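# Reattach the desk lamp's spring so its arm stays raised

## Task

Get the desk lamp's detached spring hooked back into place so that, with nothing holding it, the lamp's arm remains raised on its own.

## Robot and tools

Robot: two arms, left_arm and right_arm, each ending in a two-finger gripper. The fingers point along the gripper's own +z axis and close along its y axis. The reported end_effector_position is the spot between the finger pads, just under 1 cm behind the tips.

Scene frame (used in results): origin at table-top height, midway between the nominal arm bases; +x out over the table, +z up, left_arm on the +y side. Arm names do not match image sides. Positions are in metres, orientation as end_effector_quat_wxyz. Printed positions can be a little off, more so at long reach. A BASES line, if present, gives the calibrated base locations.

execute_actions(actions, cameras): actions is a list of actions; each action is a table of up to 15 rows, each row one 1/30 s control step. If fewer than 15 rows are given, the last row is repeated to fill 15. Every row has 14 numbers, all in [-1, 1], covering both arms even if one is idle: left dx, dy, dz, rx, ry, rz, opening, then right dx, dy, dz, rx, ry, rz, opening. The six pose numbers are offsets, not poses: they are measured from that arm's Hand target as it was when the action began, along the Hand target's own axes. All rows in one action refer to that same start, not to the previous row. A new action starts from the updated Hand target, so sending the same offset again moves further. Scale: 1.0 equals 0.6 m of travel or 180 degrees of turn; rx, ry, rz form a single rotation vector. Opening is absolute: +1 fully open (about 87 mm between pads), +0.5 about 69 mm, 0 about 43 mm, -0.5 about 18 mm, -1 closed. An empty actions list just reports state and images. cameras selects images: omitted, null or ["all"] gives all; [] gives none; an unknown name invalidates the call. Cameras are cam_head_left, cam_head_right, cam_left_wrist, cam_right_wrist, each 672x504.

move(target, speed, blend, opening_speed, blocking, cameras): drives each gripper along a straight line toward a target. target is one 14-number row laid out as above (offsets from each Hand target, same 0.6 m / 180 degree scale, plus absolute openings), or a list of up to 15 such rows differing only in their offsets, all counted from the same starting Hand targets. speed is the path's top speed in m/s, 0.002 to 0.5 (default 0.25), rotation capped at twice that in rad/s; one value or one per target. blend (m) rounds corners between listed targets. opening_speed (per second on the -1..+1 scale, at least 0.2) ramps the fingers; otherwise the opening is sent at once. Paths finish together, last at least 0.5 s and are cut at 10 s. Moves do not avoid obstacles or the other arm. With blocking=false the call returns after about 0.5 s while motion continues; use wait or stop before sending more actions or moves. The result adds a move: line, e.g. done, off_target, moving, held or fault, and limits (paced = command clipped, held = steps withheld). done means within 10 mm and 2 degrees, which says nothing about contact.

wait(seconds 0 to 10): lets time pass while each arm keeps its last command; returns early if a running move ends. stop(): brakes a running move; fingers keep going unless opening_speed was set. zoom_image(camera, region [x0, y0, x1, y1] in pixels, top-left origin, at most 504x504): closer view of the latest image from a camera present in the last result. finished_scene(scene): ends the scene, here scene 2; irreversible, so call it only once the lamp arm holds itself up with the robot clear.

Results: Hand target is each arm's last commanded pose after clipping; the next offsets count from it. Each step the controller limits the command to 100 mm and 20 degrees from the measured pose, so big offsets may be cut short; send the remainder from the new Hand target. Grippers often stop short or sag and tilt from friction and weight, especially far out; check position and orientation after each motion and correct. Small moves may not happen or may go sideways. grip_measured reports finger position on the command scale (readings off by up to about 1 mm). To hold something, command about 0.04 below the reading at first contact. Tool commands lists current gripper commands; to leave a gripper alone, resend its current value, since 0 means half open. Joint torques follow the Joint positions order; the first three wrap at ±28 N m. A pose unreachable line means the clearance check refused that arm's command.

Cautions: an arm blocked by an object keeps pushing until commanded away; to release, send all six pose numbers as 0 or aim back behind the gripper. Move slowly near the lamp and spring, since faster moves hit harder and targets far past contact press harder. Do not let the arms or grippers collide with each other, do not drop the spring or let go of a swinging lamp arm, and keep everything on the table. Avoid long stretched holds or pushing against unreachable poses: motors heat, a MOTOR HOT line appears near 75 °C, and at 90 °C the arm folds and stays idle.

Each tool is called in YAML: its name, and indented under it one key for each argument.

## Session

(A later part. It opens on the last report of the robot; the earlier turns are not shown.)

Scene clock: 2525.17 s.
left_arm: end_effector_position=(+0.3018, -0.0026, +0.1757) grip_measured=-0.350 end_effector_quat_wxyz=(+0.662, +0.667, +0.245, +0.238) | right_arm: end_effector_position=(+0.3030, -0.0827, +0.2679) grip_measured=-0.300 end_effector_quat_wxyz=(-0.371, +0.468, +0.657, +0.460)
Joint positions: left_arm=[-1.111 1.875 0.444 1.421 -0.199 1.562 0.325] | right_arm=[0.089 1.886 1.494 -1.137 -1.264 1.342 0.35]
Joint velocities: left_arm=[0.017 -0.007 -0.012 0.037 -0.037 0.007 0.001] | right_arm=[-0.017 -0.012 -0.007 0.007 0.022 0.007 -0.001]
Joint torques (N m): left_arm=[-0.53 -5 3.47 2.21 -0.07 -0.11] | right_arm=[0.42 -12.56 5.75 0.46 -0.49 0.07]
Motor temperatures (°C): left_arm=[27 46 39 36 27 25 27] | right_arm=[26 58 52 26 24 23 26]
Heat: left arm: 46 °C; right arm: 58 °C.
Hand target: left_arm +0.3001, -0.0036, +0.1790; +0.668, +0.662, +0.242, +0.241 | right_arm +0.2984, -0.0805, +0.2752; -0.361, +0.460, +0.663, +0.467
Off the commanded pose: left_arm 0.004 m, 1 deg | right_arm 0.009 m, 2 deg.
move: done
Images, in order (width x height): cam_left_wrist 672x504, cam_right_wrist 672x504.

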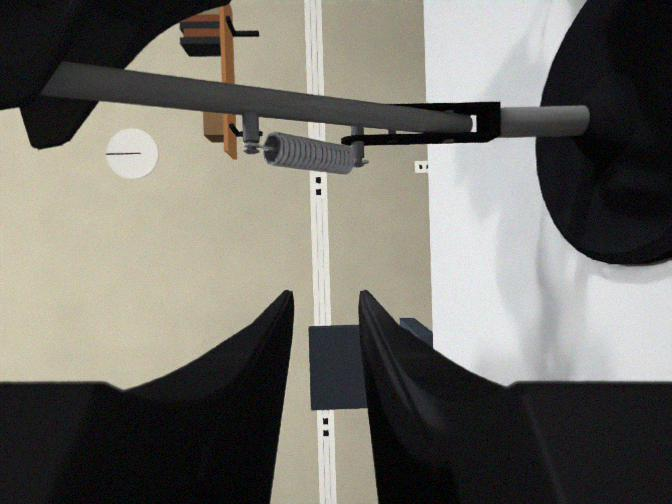

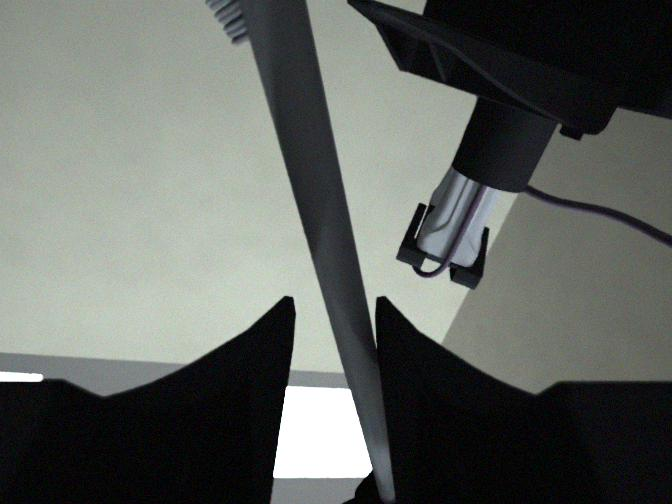

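move:
  target: [0,0,0,0,0,0,-0.35,-0.0005,-0.0132,0.0035,0,0,0,-0.3]
  speed: 0.02
  cameras: ["cam_left_wrist","cam_right_wrist"]

zoom_image:
  camera: "cam_left_wrist"
  region: [335, 130, 385, 180]

zoom_image:
  camera: "cam_left_wrist"
  region: [220, 90, 400, 190]

zoom_image:
  camera: "cam_right_wrist"
  region: [240, 240, 460, 500]

Scene clock: 2577.60 s.
left_arm: end_effector_position=(+0.3018, -0.0026, +0.1758) grip_measured=-0.350 end_effector_quat_wxyz=(+0.662, +0.667, +0.245, +0.238) | right_arm: end_effector_position=(+0.2953, -0.0818, +0.2652) grip_measured=-0.300 end_effector_quat_wxyz=(-0.370, +0.468, +0.657, +0.460)
Joint positions: left_arm=[-1.111 1.875 0.444 1.422 -0.199 1.562 0.325] | right_arm=[0.093 1.855 1.443 -1.102 -1.263 1.356 0.35]
Joint velocities: left_arm=[-0.012 -0.007 -0.017 -0.081 0.037 0.022 -0.004] | right_arm=[-0.017 0.017 0.002 -0.037 -0.037 0.037 -0.001]
Joint torques (N m): left_arm=[-0.53 -4.98 3.45 2.22 -0.07 -0.11] | right_arm=[0.46 -12.23 5.7 0.48 -0.49 0.07]
Motor temperatures (°C): left_arm=[27 43 38 38 27 25 27] | right_arm=[26 56 51 26 24 23 26]
Heat: left arm: 43 °C; right arm: 56 °C.
Hand target: left_arm +0.3001, -0.0036, +0.1790; +0.668, +0.661, +0.242, +0.241 | right_arm +0.2908, -0.0796, +0.2720; -0.361, +0.461, +0.663, +0.467
Off the commanded pose: left_arm 0.004 m, 1 deg | right_arm 0.008 m, 2 deg.
move: done
Images, in order (width x height): cam_left_wrist 672x504, cam_right_wrist 672x504.

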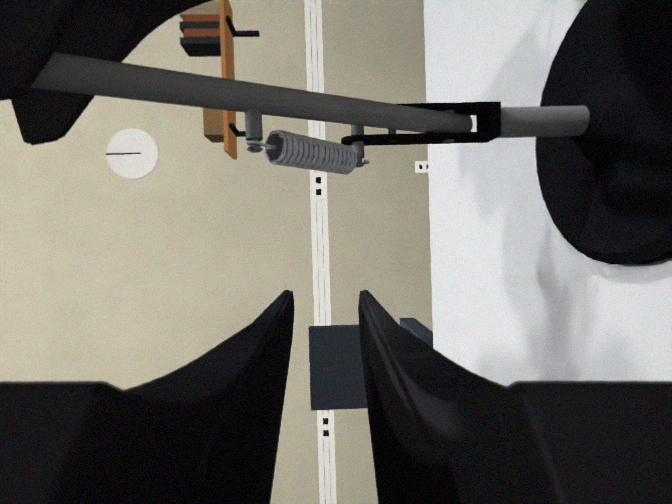

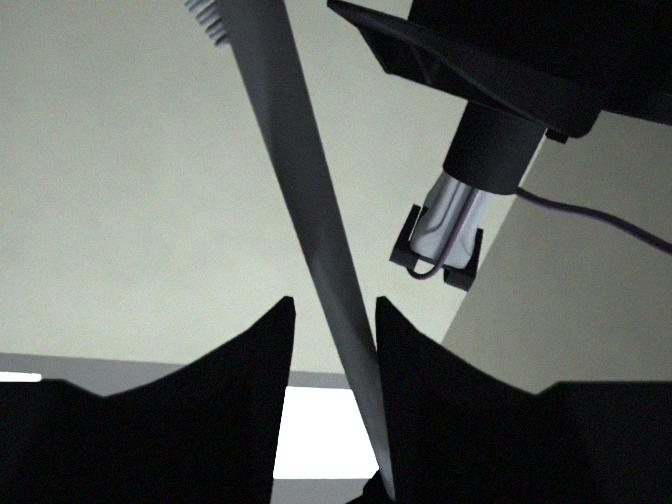

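Scaled by 10.080 from the camera's 672x504 image, which has a finer 960x720 frame.

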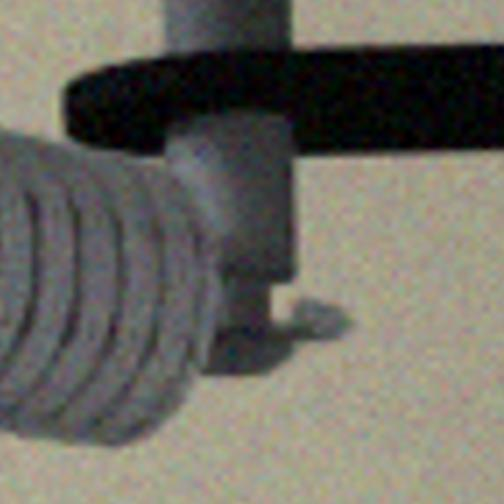

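Scaled by 2.800 from the camera's 672x504 image, which has a finer 960x720 frame.

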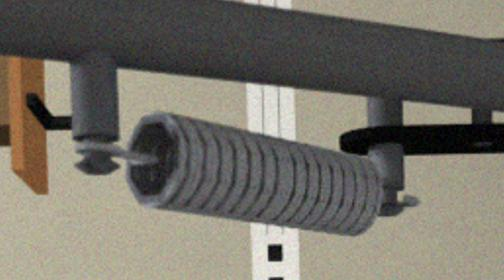

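Scaled by 1.938 from the camera's 672x504 image, which has a finer 960x720 frame.

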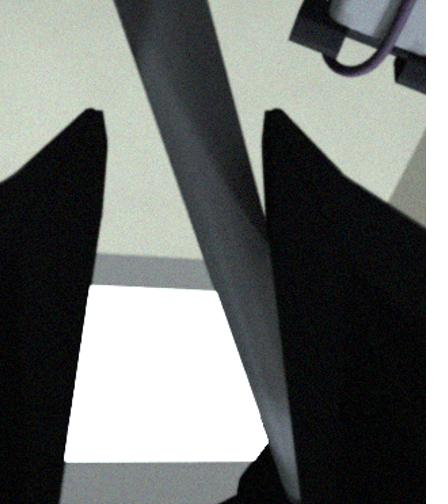

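move:
  target: [0,0,0,0,0,0,-0.35,-0.0019,-0.0130,0.0038,0,0,0,-0.3]
  speed: 0.02
  cameras: ["cam_left_wrist","cam_right_wrist"]

zoom_image:
  camera: "cam_left_wrist"
  region: [335, 130, 385, 180]

zoom_image:
  camera: "cam_left_wrist"
  region: [220, 90, 400, 190]

zoom_image:
  camera: "cam_right_wrist"
  region: [240, 240, 460, 500]

Scene clock: 2601.70 s.
left_arm: end_effector_position=(+0.3018, -0.0026, +0.1758) grip_measured=-0.350 end_effector_quat_wxyz=(+0.662, +0.667, +0.245, +0.238) | right_arm: end_effector_position=(+0.2879, -0.0810, +0.2618) grip_measured=-0.300 end_effector_quat_wxyz=(-0.370, +0.468, +0.657, +0.460)
Joint positions: left_arm=[-1.111 1.875 0.444 1.422 -0.199 1.562 0.325] | right_arm=[0.097 1.826 1.391 -1.065 -1.263 1.37 0.35]
Joint velocities: left_arm=[-0.012 0.002 -0.017 0.007 -0.007 -0.022 0.015] | right_arm=[0.012 0.007 0.017 0.022 -0.051 0.022 0.001]
Joint torques (N m): left_arm=[-0.51 -5 3.45 2.21 -0.07 -0.11] | right_arm=[0.43 -11.85 5.68 0.53 -0.49 0.07]
Motor temperatures (°C): left_arm=[27 43 38 39 27 25 27] | right_arm=[26 60 51 26 24 23 26]
Heat: left arm: 43 °C; right arm: 60 °C.
Hand target: left_arm +0.3001, -0.0036, +0.1790; +0.668, +0.662, +0.242, +0.241 | right_arm +0.2836, -0.0788, +0.2682; -0.361, +0.461, +0.663, +0.467
Off the commanded pose: left_arm 0.004 m, 1 deg | right_arm 0.008 m, 2 deg.
move: done
Images, in order (width x height): cam_left_wrist 672x504, cam_right_wrist 672x504.

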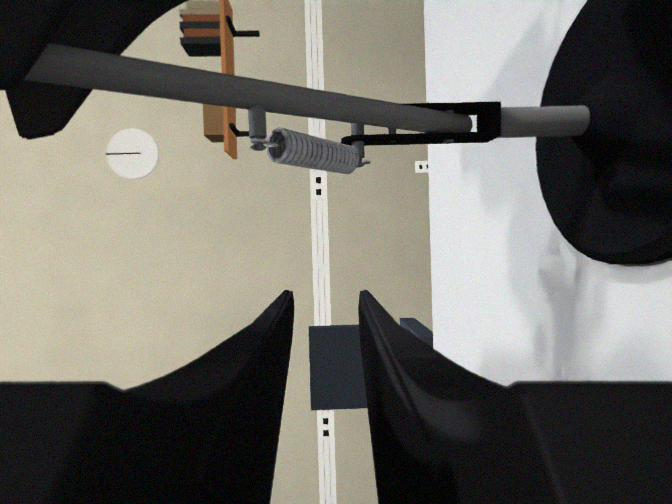

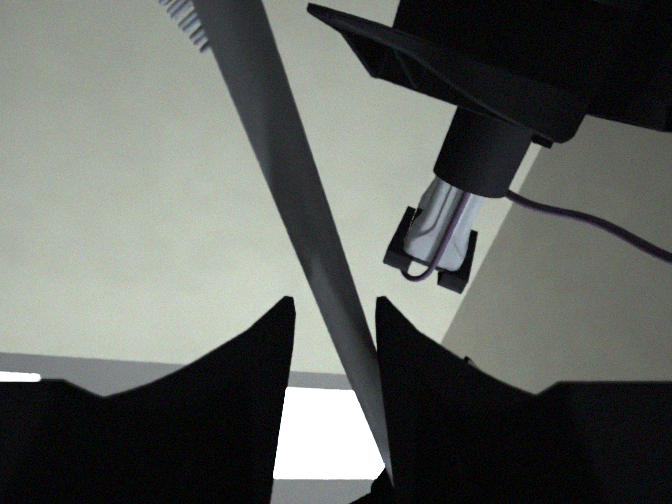

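Scaled by 10.080 from the camera's 672x504 image, which has a finer 960x720 frame.

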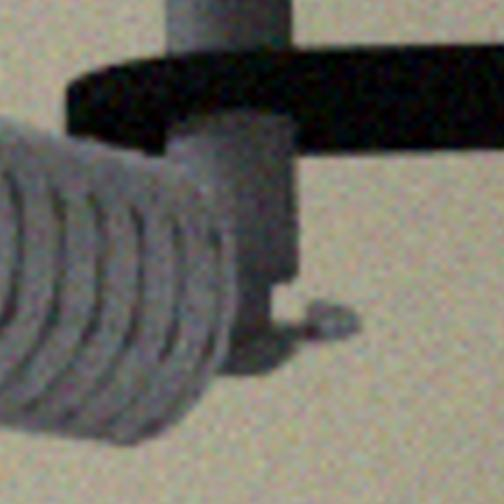

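Scaled by 2.800 from the camera's 672x504 image, which has a finer 960x720 frame.

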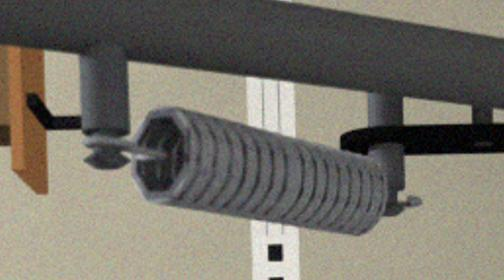

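Scaled by 1.938 from the camera's 672x504 image, which has a finer 960x720 frame.

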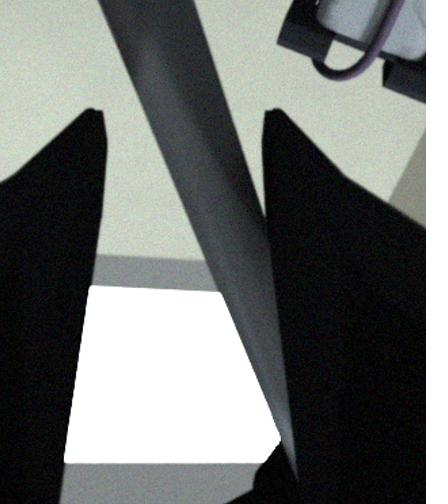

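move:
  target: [0,0,0,0,0,0,-0.35,-0.0030,-0.0180,0.0055,0,0,-0.0556,-0.3]
  speed: 0.02
  cameras: ["cam_left_wrist","cam_right_wrist"]

zoom_image:
  camera: "cam_left_wrist"
  region: [335, 130, 385, 180]

zoom_image:
  camera: "cam_left_wrist"
  region: [220, 90, 400, 190]

zoom_image:
  camera: "cam_right_wrist"
  region: [240, 240, 460, 500]

Scene clock: 2637.50 s.
left_arm: end_effector_position=(+0.3019, -0.0026, +0.1758) grip_measured=-0.350 end_effector_quat_wxyz=(+0.662, +0.667, +0.245, +0.238) | right_arm: end_effector_position=(+0.2791, -0.0795, +0.2569) grip_measured=-0.300 end_effector_quat_wxyz=(-0.333, +0.416, +0.691, +0.488)
Joint positions: left_arm=[-1.111 1.875 0.444 1.422 -0.2 1.562 0.325] | right_arm=[0.106 1.81 1.359 -1.02 -1.263 1.245 0.35]
Joint velocities: left_arm=[-0.002 0.007 -0.017 -0.051 -0.037 -0.022 -0.009] | right_arm=[-0.012 0.007 0.012 -0.081 -0.022 -0.022 -0.025]
Joint torques (N m): left_arm=[-0.53 -4.98 3.45 2.21 -0.07 -0.11] | right_arm=[0.44 -11.74 5.67 0.53 -0.47 -0.16]
Motor temperatures (°C): left_arm=[27 42 38 40 27 25 27] | right_arm=[26 59 50 26 24 23 26]
Heat: left arm: 42 °C; right arm: 59 °C.
Hand target: left_arm +0.3001, -0.0036, +0.1790; +0.668, +0.662, +0.242, +0.241 | right_arm +0.2737, -0.0777, +0.2624; -0.319, +0.401, +0.701, +0.497
Off the commanded pose: left_arm 0.004 m, 1 deg | right_arm 0.008 m, 3 deg.
move: off_target (right_arm)
Images, in order (width x height): cam_left_wrist 672x504, cam_right_wrist 672x504.

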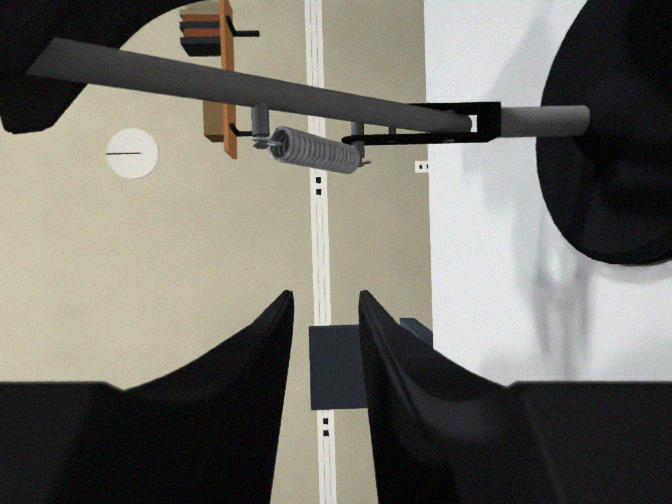

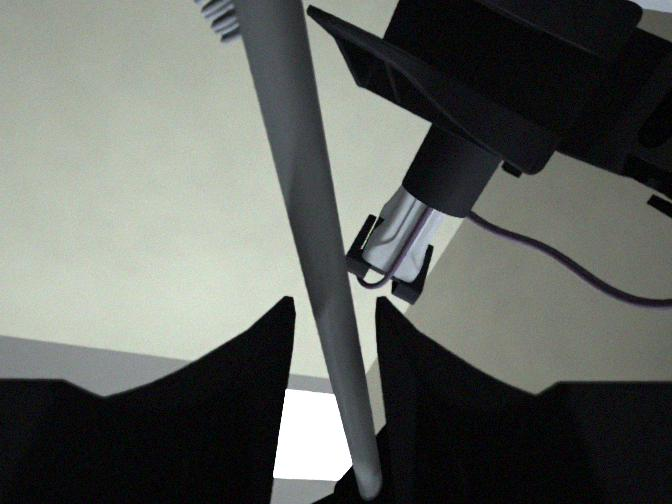

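Scaled by 10.080 from the camera's 672x504 image, which has a finer 960x720 frame.

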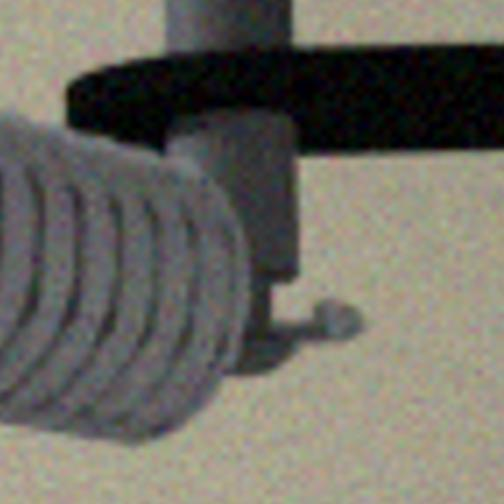

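Scaled by 2.800 from the camera's 672x504 image, which has a finer 960x720 frame.

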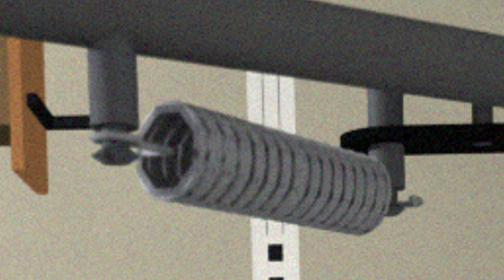

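Scaled by 1.938 from the camera's 672x504 image, which has a finer 960x720 frame.

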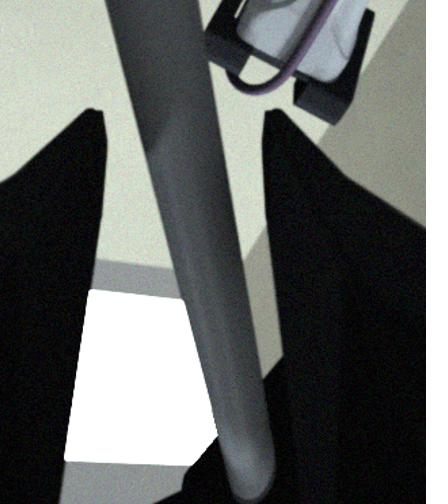

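wait:
  seconds: 2
  cameras: ["cam_left_wrist","cam_right_wrist"]

zoom_image:
  camera: "cam_left_wrist"
  region: [220, 90, 400, 190]

zoom_image:
  camera: "cam_right_wrist"
  region: [240, 240, 460, 500]

Scene clock: 2642.87 s.
left_arm: end_effector_position=(+0.3019, -0.0026, +0.1758) grip_measured=-0.350 end_effector_quat_wxyz=(+0.662, +0.667, +0.245, +0.238) | right_arm: end_effector_position=(+0.2791, -0.0795, +0.2569) grip_measured=-0.300 end_effector_quat_wxyz=(-0.332, +0.415, +0.692, +0.489)
Joint positions: left_arm=[-1.111 1.875 0.444 1.422 -0.2 1.562 0.325] | right_arm=[0.106 1.81 1.359 -1.019 -1.263 1.244 0.35]
Joint velocities: left_arm=[0.007 0.002 0.002 -0.037 -0.037 0.051 -0.004] | right_arm=[-0.017 -0.007 -0.012 0.037 0.007 -0.051 -0.004]
Joint torques (N m): left_arm=[-0.51 -5 3.45 2.21 -0.07 -0.11] | right_arm=[0.43 -11.7 5.68 0.56 -0.47 -0.17]
Motor temperatures (°C): left_arm=[27 42 38 40 27 25 27] | right_arm=[26 59 50 26 24 23 25]
Heat: left arm: 42 °C; right arm: 59 °C.
Hand target: left_arm +0.3001, -0.0036, +0.1789; +0.668, +0.662, +0.242, +0.241 | right_arm +0.2737, -0.0777, +0.2624; -0.319, +0.401, +0.701, +0.496
Tool commands: left_gripper/opening=-0.35 right_gripper/opening=-0.3
Off the commanded pose: left_arm 0.004 m, 1 deg | right_arm 0.008 m, 3 deg.
wait: 2.00 s; at rest from the start
Images, in order (width x height): cam_left_wrist 672x504, cam_right_wrist 672x504.

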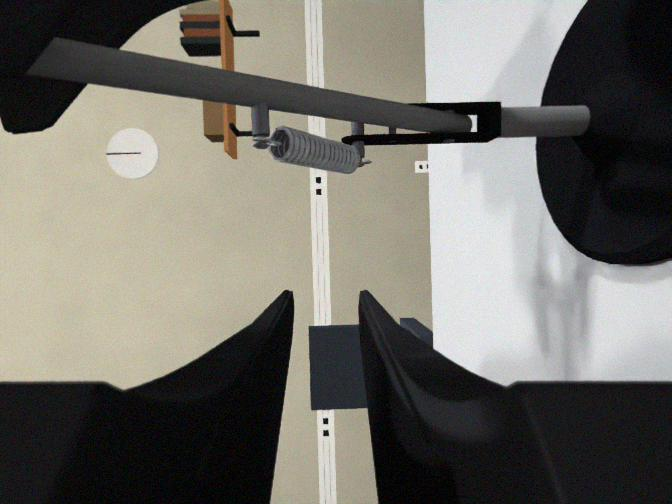

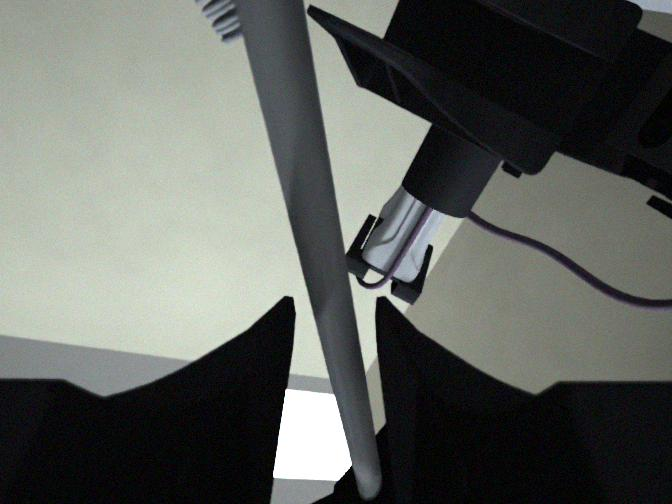

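Scaled by 2.800 from the camera's 672x504 image, which has a finer 960x720 frame.

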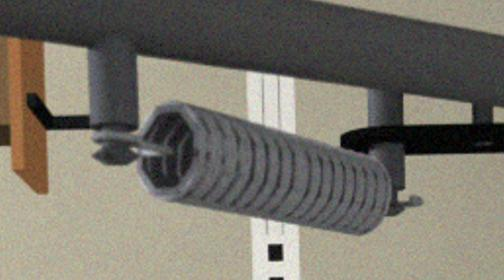

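Scaled by 1.938 from the camera's 672x504 image, which has a finer 960x720 frame.

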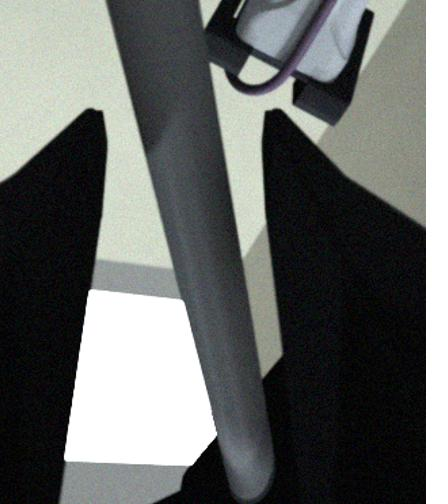

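move:
  target: [0,0,0,0,0,0,-0.35,0,0,0,0,0,0,0.2]
  speed: 0.02
  opening_speed: 0.6
  cameras: ["cam_left_wrist","cam_right_wrist","cam_head_left"]

zoom_image:
  camera: "cam_left_wrist"
  region: [220, 90, 400, 190]

Scene clock: 2663.63 s.
left_arm: end_effector_position=(+0.3019, -0.0026, +0.1759) grip_measured=-0.350 end_effector_quat_wxyz=(+0.662, +0.667, +0.245, +0.238) | right_arm: end_effector_position=(+0.2791, -0.0795, +0.2569) grip_measured=+0.200 end_effector_quat_wxyz=(-0.332, +0.415, +0.692, +0.489)
Joint positions: left_arm=[-1.111 1.875 0.444 1.422 -0.2 1.562 0.325] | right_arm=[0.106 1.81 1.359 -1.019 -1.263 1.242 0.6]
Joint velocities: left_arm=[0.007 -0.007 -0.002 -0.007 -0.095 -0.022 -0.009] | right_arm=[-0.007 0.007 -0.002 0.066 -0.037 0.051 -0.004]
Joint torques (N m): left_arm=[-0.53 -5 3.47 2.21 -0.06 -0.11] | right_arm=[0.42 -11.74 5.65 0.56 -0.47 -0.15]
Motor temperatures (°C): left_arm=[27 42 37 41 27 25 27] | right_arm=[26 59 50 26 24 23 25]
Heat: left arm: 42 °C; right arm: 59 °C.
Hand target: left_arm +0.3001, -0.0036, +0.1790; +0.668, +0.661, +0.242, +0.241 | right_arm +0.2737, -0.0777, +0.2624; -0.319, +0.401, +0.701, +0.497
Off the commanded pose: left_arm 0.004 m, 1 deg | right_arm 0.008 m, 3 deg.
move: off_target (right_arm)
Images, in order (width x height): cam_head_left 672x504, cam_left_wrist 672x504, cam_right_wrist 672x504.

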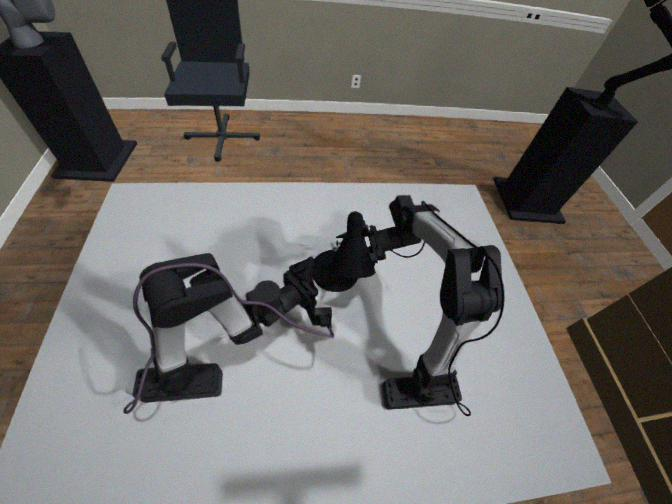

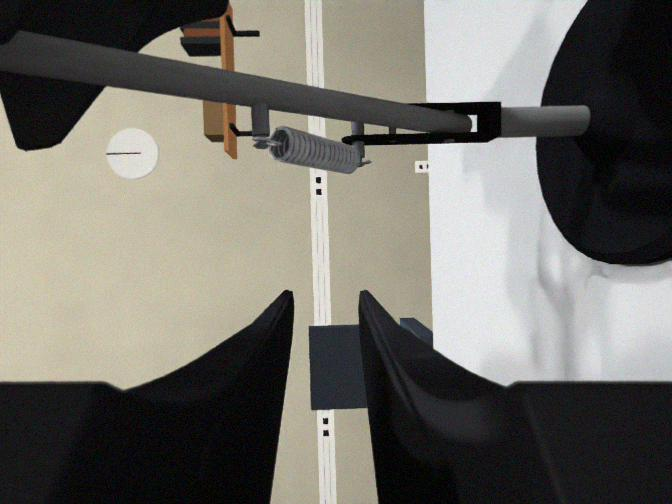

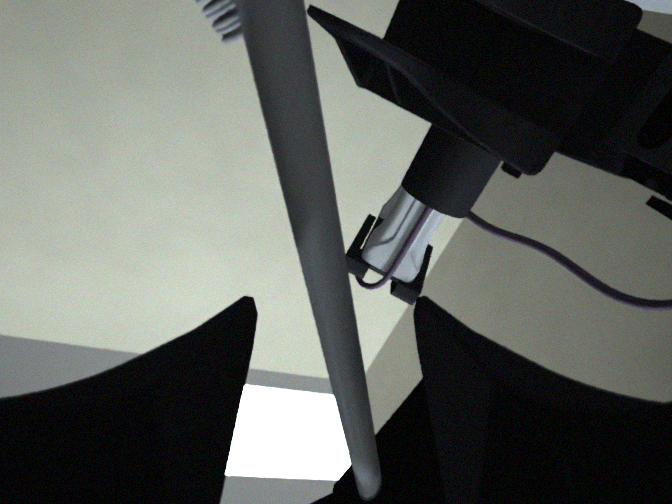

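Scaled by 2.800 from the camera's 672x504 image, which has a finer 960x720 frame.

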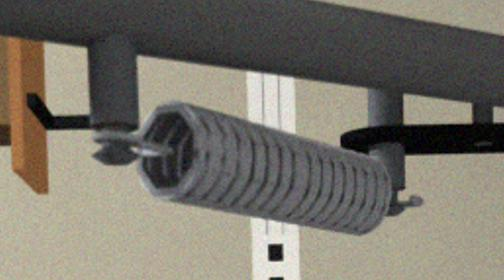

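move:
  target: [0,0,0,0,0,0,-0.35,0,0,-0.06,0,0,0,0.2]
  speed: 0.03
  cameras: ["cam_left_wrist","cam_right_wrist","cam_head_right"]

zoom_image:
  camera: "cam_left_wrist"
  region: [220, 90, 400, 190]

Scene clock: 2669.40 s.
left_arm: end_effector_position=(+0.3019, -0.0026, +0.1759) grip_measured=-0.350 end_effector_quat_wxyz=(+0.662, +0.667, +0.245, +0.238) | right_arm: end_effector_position=(+0.2715, -0.1101, +0.2698) grip_measured=+0.200 end_effector_quat_wxyz=(-0.326, +0.403, +0.698, +0.495)
Joint positions: left_arm=[-1.111 1.875 0.444 1.422 -0.2 1.562 0.325] | right_arm=[0.015 1.854 1.463 -1.369 -1.262 0.907 0.6]
Joint velocities: left_arm=[-0.017 0.002 0.007 -0.037 0.022 -0.037 0.001] | right_arm=[-0.012 -0.012 -0.022 0.051 -0.051 -0.022 -0.004]
Joint torques (N m): left_arm=[-0.53 -4.98 3.45 2.21 -0.07 -0.11] | right_arm=[-0.79 -7.92 9.32 -0.14 -0.46 -0.17]
Motor temperatures (°C): left_arm=[27 42 37 41 27 25 27] | right_arm=[26 59 50 26 24 23 25]
Heat: left arm: 42 °C; right arm: 59 °C.
Hand target: left_arm +0.3001, -0.0036, +0.1790; +0.668, +0.662, +0.242, +0.241 | right_arm +0.2752, -0.1122, +0.2733; -0.320, +0.400, +0.701, +0.496
Off the commanded pose: left_arm 0.004 m, 1 deg | right_arm 0.006 m, 1 deg.
move: done
Images, in order (width x height): cam_head_right 672x504, cam_left_wrist 672x504, cam_right_wrist 672x504.

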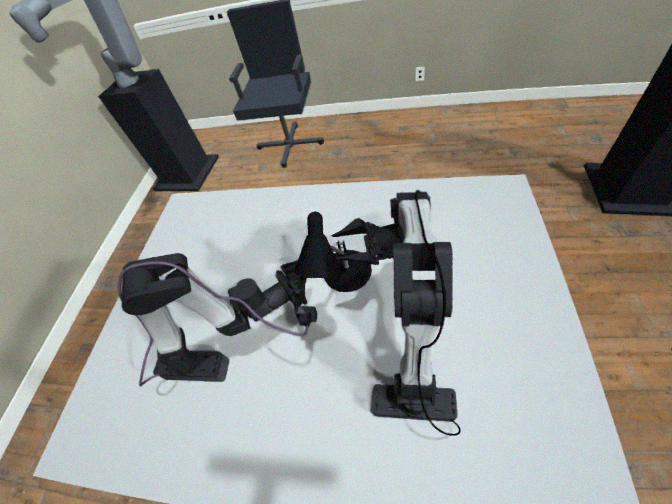

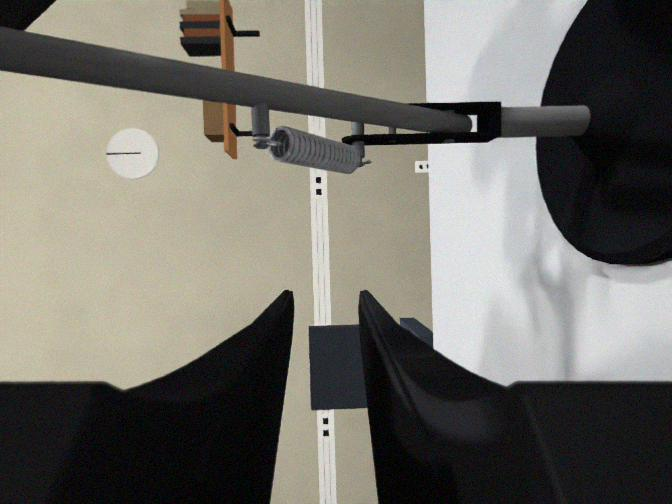

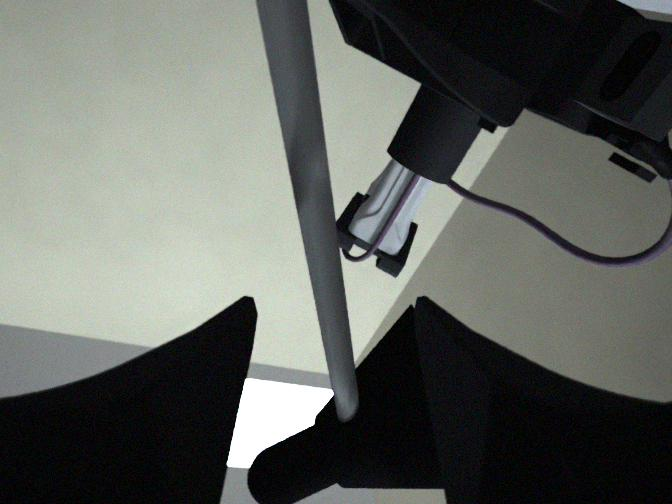

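Scaled by 2.800 from the camera's 672x504 image, which has a finer 960x720 frame.

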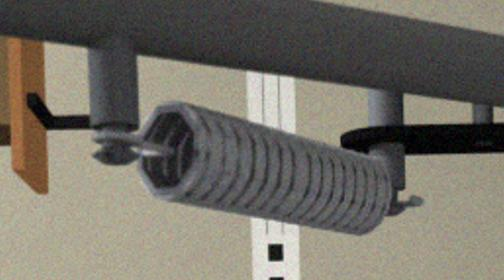

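move:
  target: [0,0,0,0,0,0,-0.35,0,0,-0.15,0,0,0,0.2]
  speed: 0.06
  cameras: ["cam_left_wrist","cam_right_wrist","cam_head_right","cam_head_left"]

zoom_image:
  camera: "cam_left_wrist"
  region: [220, 90, 400, 190]

Scene clock: 2675.80 s.
left_arm: end_effector_position=(+0.3019, -0.0026, +0.1759) grip_measured=-0.350 end_effector_quat_wxyz=(+0.662, +0.667, +0.245, +0.238) | right_arm: end_effector_position=(+0.2865, -0.1978, +0.2951) grip_measured=+0.200 end_effector_quat_wxyz=(-0.231, +0.466, +0.669, +0.531)
Joint positions: left_arm=[-1.111 1.875 0.444 1.422 -0.2 1.562 0.325] | right_arm=[-0.271 1.804 1.525 -1.545 -1.225 0.752 0.6]
Joint velocities: left_arm=[-0.007 -0.007 -0.007 -0.051 0.022 0.037 0.004] | right_arm=[0.002 -0.002 -0.012 -0.095 -0.037 -0.007 0.001]
Joint torques (N m): left_arm=[-0.51 -5 3.47 2.21 -0.06 -0.11] | right_arm=[-0.59 -10.89 5.37 -0.21 -0.43 -0.14]
Motor temperatures (°C): left_arm=[27 41 37 41 27 25 27] | right_arm=[26 58 50 26 24 23 25]
Heat: left arm: 41 °C; right arm: 58 °C.
Hand target: left_arm +0.3001, -0.0036, +0.1790; +0.668, +0.662, +0.242, +0.241 | right_arm +0.2797, -0.1982, +0.3001; -0.321, +0.400, +0.700, +0.497
Off the commanded pose: left_arm 0.004 m, 1 deg | right_arm 0.009 m, 14 deg.
joint sent to its limit (right arm) — joint 4 (wrist pitch), lower limit. The joint targets are off in orientation, not in position.
move: off_target (right_arm)

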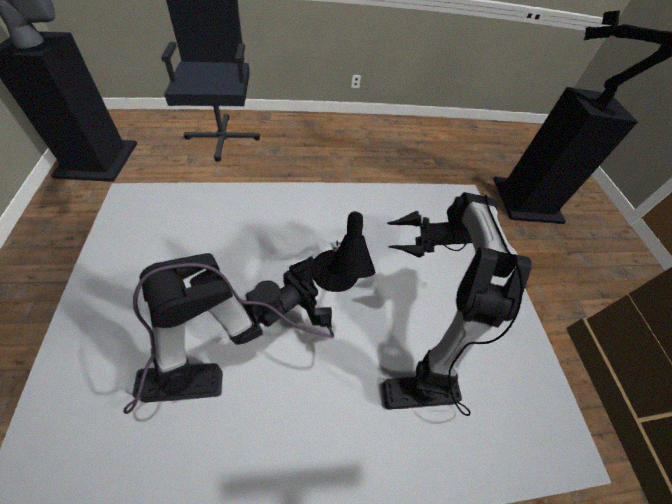

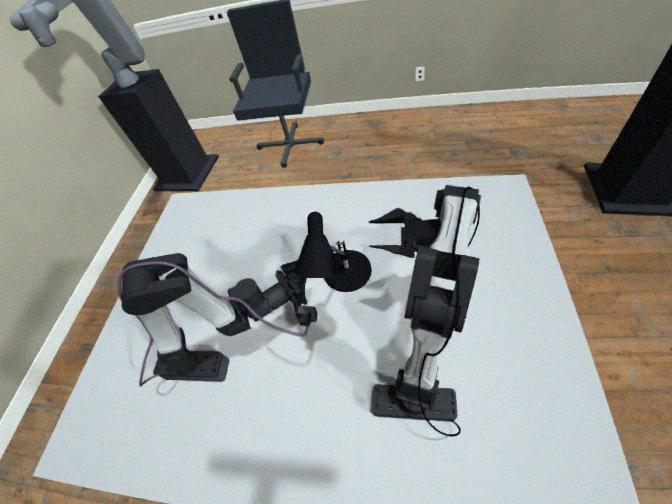

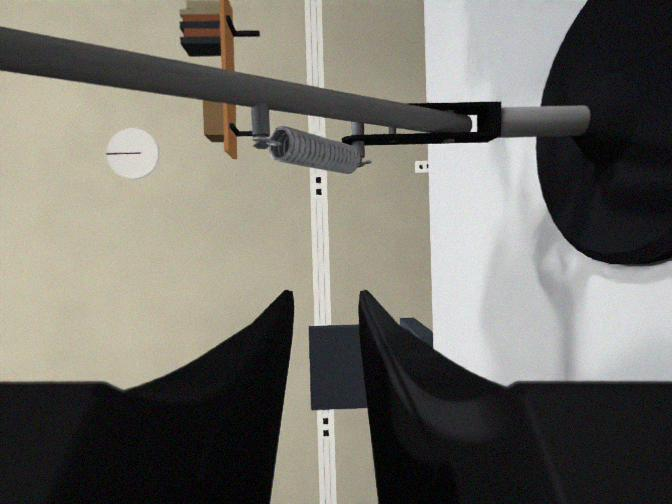

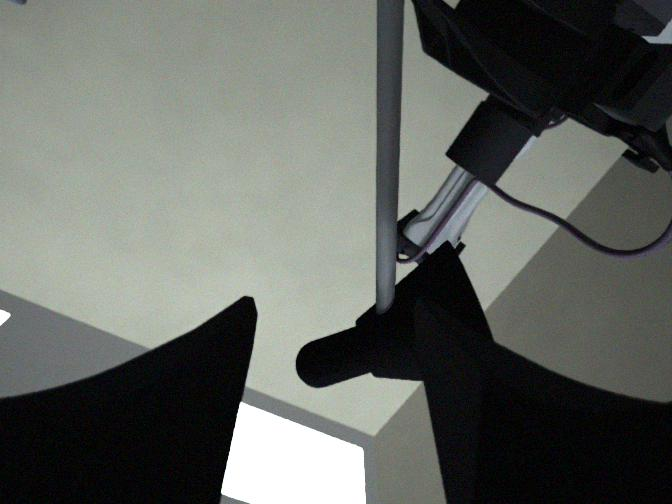

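Scaled by 2.800 from the camera's 672x504 image, which has a finer 960x720 frame.

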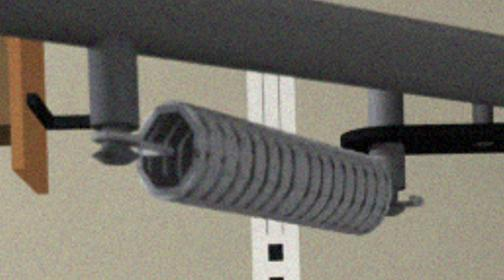

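move:
  target: [0,0,-0.17,0,0,0,-0.35,0,0,0,-0.0614,-0.046,0.002,0.2]
  speed: 0.06

zoom_image:
  camera: "cam_head_left"
  region: [250, 180, 430, 330]

zoom_image:
  camera: "cam_left_wrist"
  region: [200, 60, 420, 220]

Scene clock: 2692.30 s.
left_arm: end_effector_position=(+0.2352, +0.0735, +0.1690) grip_measured=-0.350 end_effector_quat_wxyz=(+0.652, +0.676, +0.245, +0.238) | right_arm: end_effector_position=(+0.2865, -0.1978, +0.2951) grip_measured=+0.200 end_effector_quat_wxyz=(-0.232, +0.466, +0.669, +0.531)
Joint positions: left_arm=[-1.243 1.65 0.057 1.556 -0.332 1.562 0.325] | right_arm=[-0.271 1.804 1.525 -1.545 -1.224 0.752 0.6]
Joint velocities: left_arm=[-0.007 -0.002 -0.002 0.037 -0.022 -0.051 -0.012] | right_arm=[-0.002 -0.007 0.012 0.022 -0.022 -0.007 -0.014]
Joint torques (N m): left_arm=[-0.68 -4.68 2.61 2.21 -0.08 -0.13] | right_arm=[-0.81 -11.02 5.05 -0.22 -0.48 -0.12]
Motor temperatures (°C): left_arm=[27 41 37 41 27 25 27] | right_arm=[26 56 50 26 24 23 25]
Heat: left arm: 41 °C; right arm: 56 °C.
Hand target: left_arm +0.2334, +0.0736, +0.1795; +0.668, +0.662, +0.242, +0.240 | right_arm +0.2797, -0.1982, +0.3001; -0.231, +0.466, +0.669, +0.531
Off the commanded pose: left_arm 0.009 m, 2 deg | right_arm 0.008 m, 0 deg.
joint sent to its limit (left arm) — joint 4 (wrist pitch), upper limit. The joint targets still meet the commanded pose.
joint sent to its limit (right arm) — joint 4 (wrist pitch), lower limit. The joint targets still meet the commanded pose.
move: done

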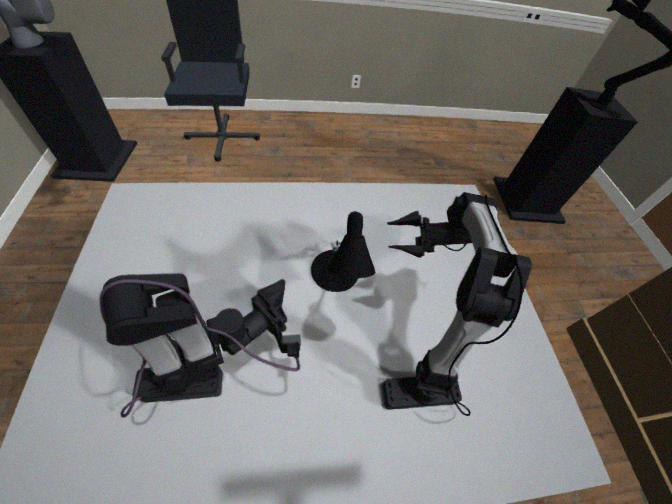

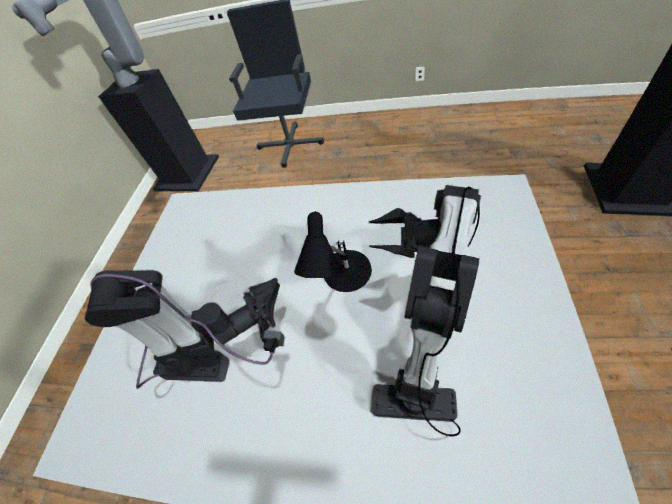

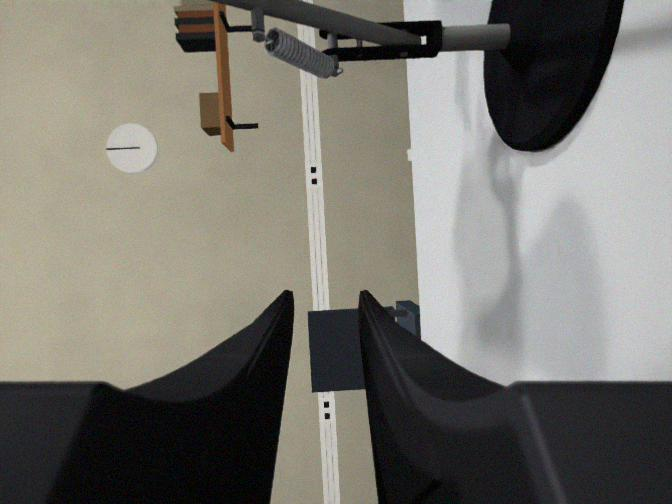

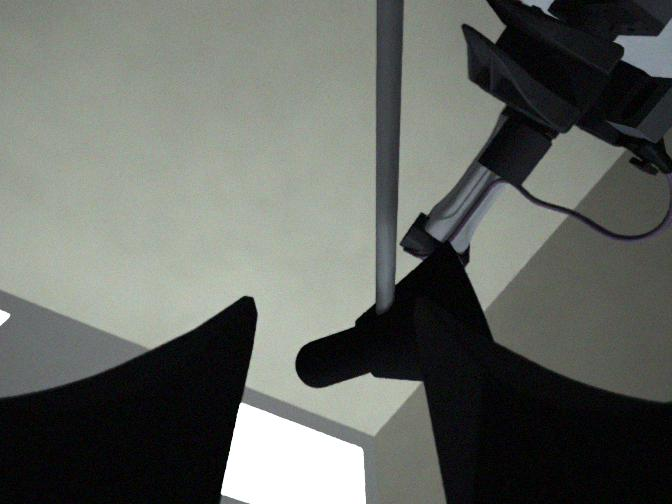

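Scaled by 2.800 from the camera's 672x504 image, which has a finer 960x720 frame.

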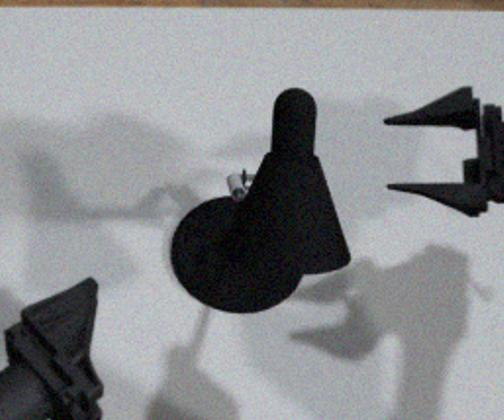

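Scaled by 2.291 from the camera's 672x504 image, which has a finer 960x720 frame.

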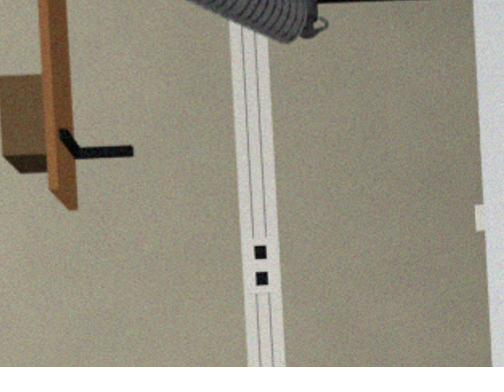

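wait:
  seconds: 3

zoom_image:
  camera: "cam_left_wrist"
  region: [240, 0, 370, 90]

zoom_image:
  camera: "cam_head_left"
  region: [250, 180, 430, 330]

Scene clock: 2697.40 s.
left_arm: end_effector_position=(+0.2353, +0.0737, +0.1691) grip_measured=-0.350 end_effector_quat_wxyz=(+0.652, +0.676, +0.245, +0.239) | right_arm: end_effector_position=(+0.2865, -0.1978, +0.2951) grip_measured=+0.200 end_effector_quat_wxyz=(-0.232, +0.466, +0.669, +0.531)
Joint positions: left_arm=[-1.243 1.65 0.057 1.556 -0.333 1.562 0.325] | right_arm=[-0.271 1.804 1.525 -1.545 -1.224 0.752 0.6]
Joint velocities: left_arm=[0.007 -0.012 0.022 -0.007 -0.007 0.007 -0.015] | right_arm=[0.002 0.002 0.007 -0.037 -0.022 -0.037 -0.009]
Joint torques (N m): left_arm=[-0.68 -4.7 2.59 2.2 -0.08 -0.13] | right_arm=[-0.81 -10.99 5.08 -0.22 -0.48 -0.11]
Motor temperatures (°C): left_arm=[27 41 37 41 27 25 27] | right_arm=[26 56 50 26 24 23 25]
Heat: left arm: 41 °C; right arm: 56 °C.
Hand target: left_arm +0.2333, +0.0736, +0.1795; +0.668, +0.662, +0.242, +0.240 | right_arm +0.2797, -0.1982, +0.3001; -0.231, +0.466, +0.669, +0.531
Tool commands: left_gripper/opening=-0.35 right_gripper/opening=+0.2
Off the commanded pose: left_arm 0.009 m, 2 deg | right_arm 0.008 m, 0 deg.
wait: 3.00 s; at rest from the start

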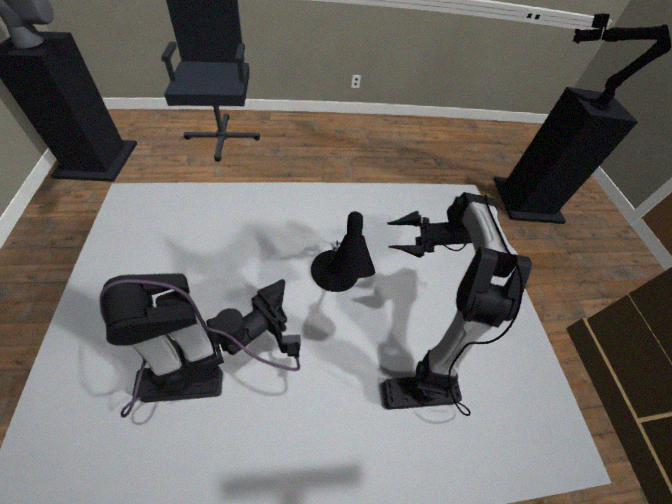

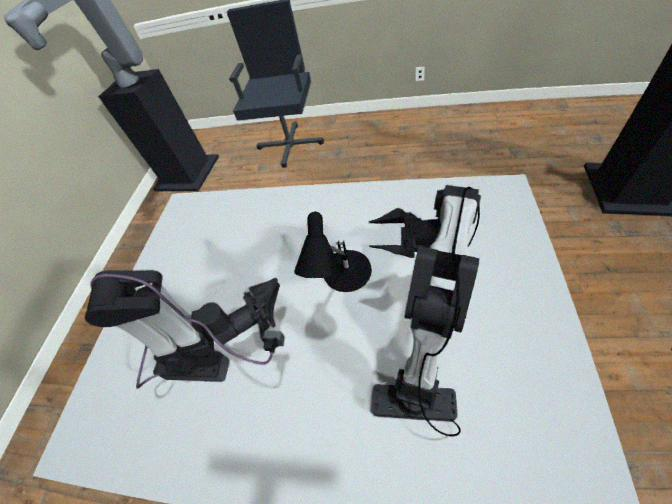

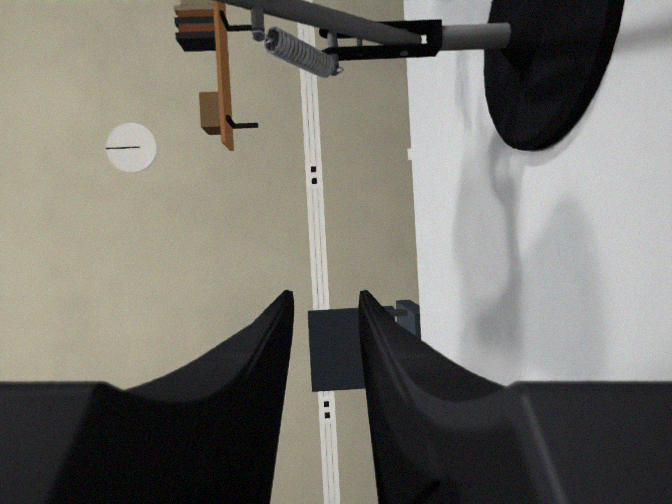

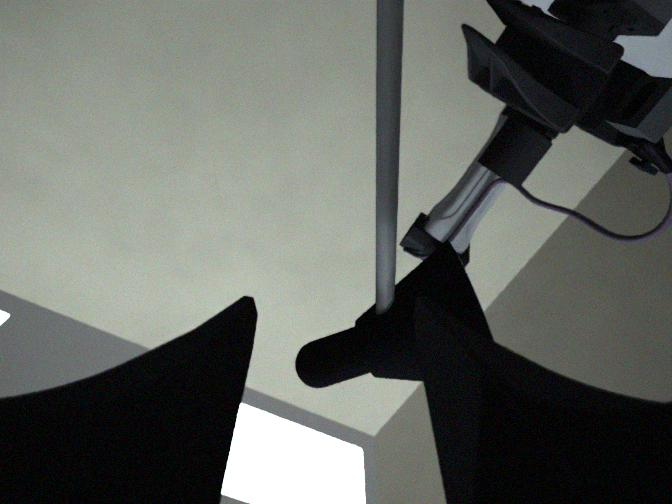

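Scaled by 3.877 from the camera's 672x504 image, which has a finer 960x720 frame.

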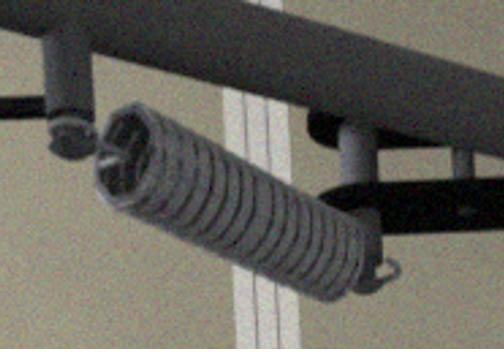

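Scaled by 2.800 from the camera's 672x504 image, which has a finer 960x720 frame.

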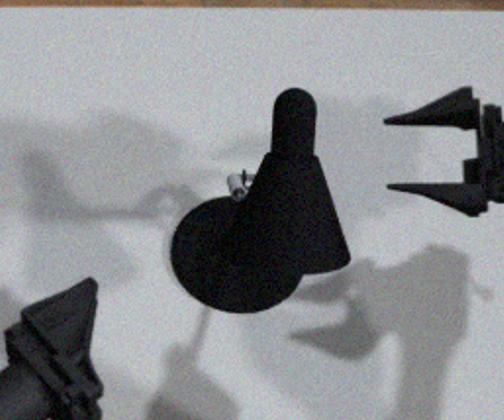

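zoom_image:
  camera: "cam_left_wrist"
  region: [320, 45, 360, 85]

zoom_image:
  camera: "cam_left_wrist"
  region: [240, 10, 290, 60]

Scaled by 12.600 from the camera's 672x504 image, which has a finer 960x720 frame.

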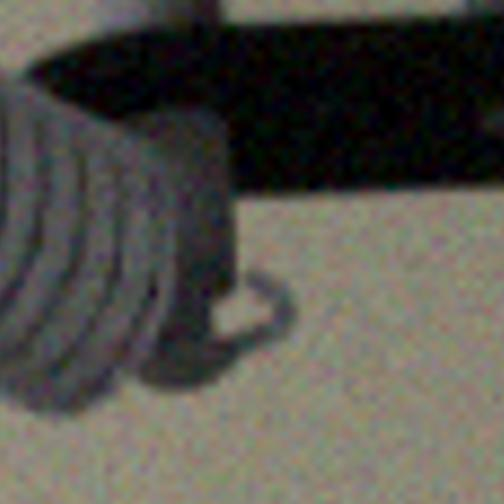

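Scaled by 10.080 from the camera's 672x504 image, which has a finer 960x720 frame.

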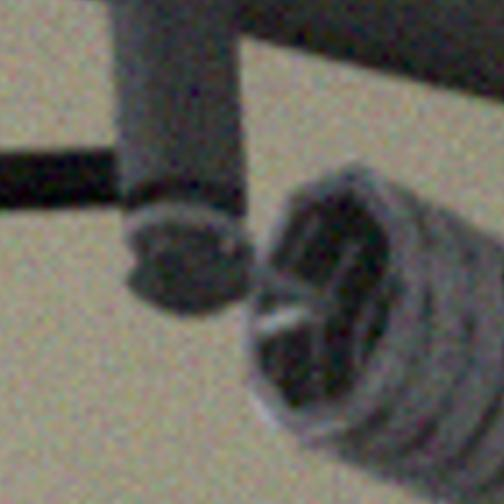

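finished_scene:
  scene: 2

The scene is finished: the task was done.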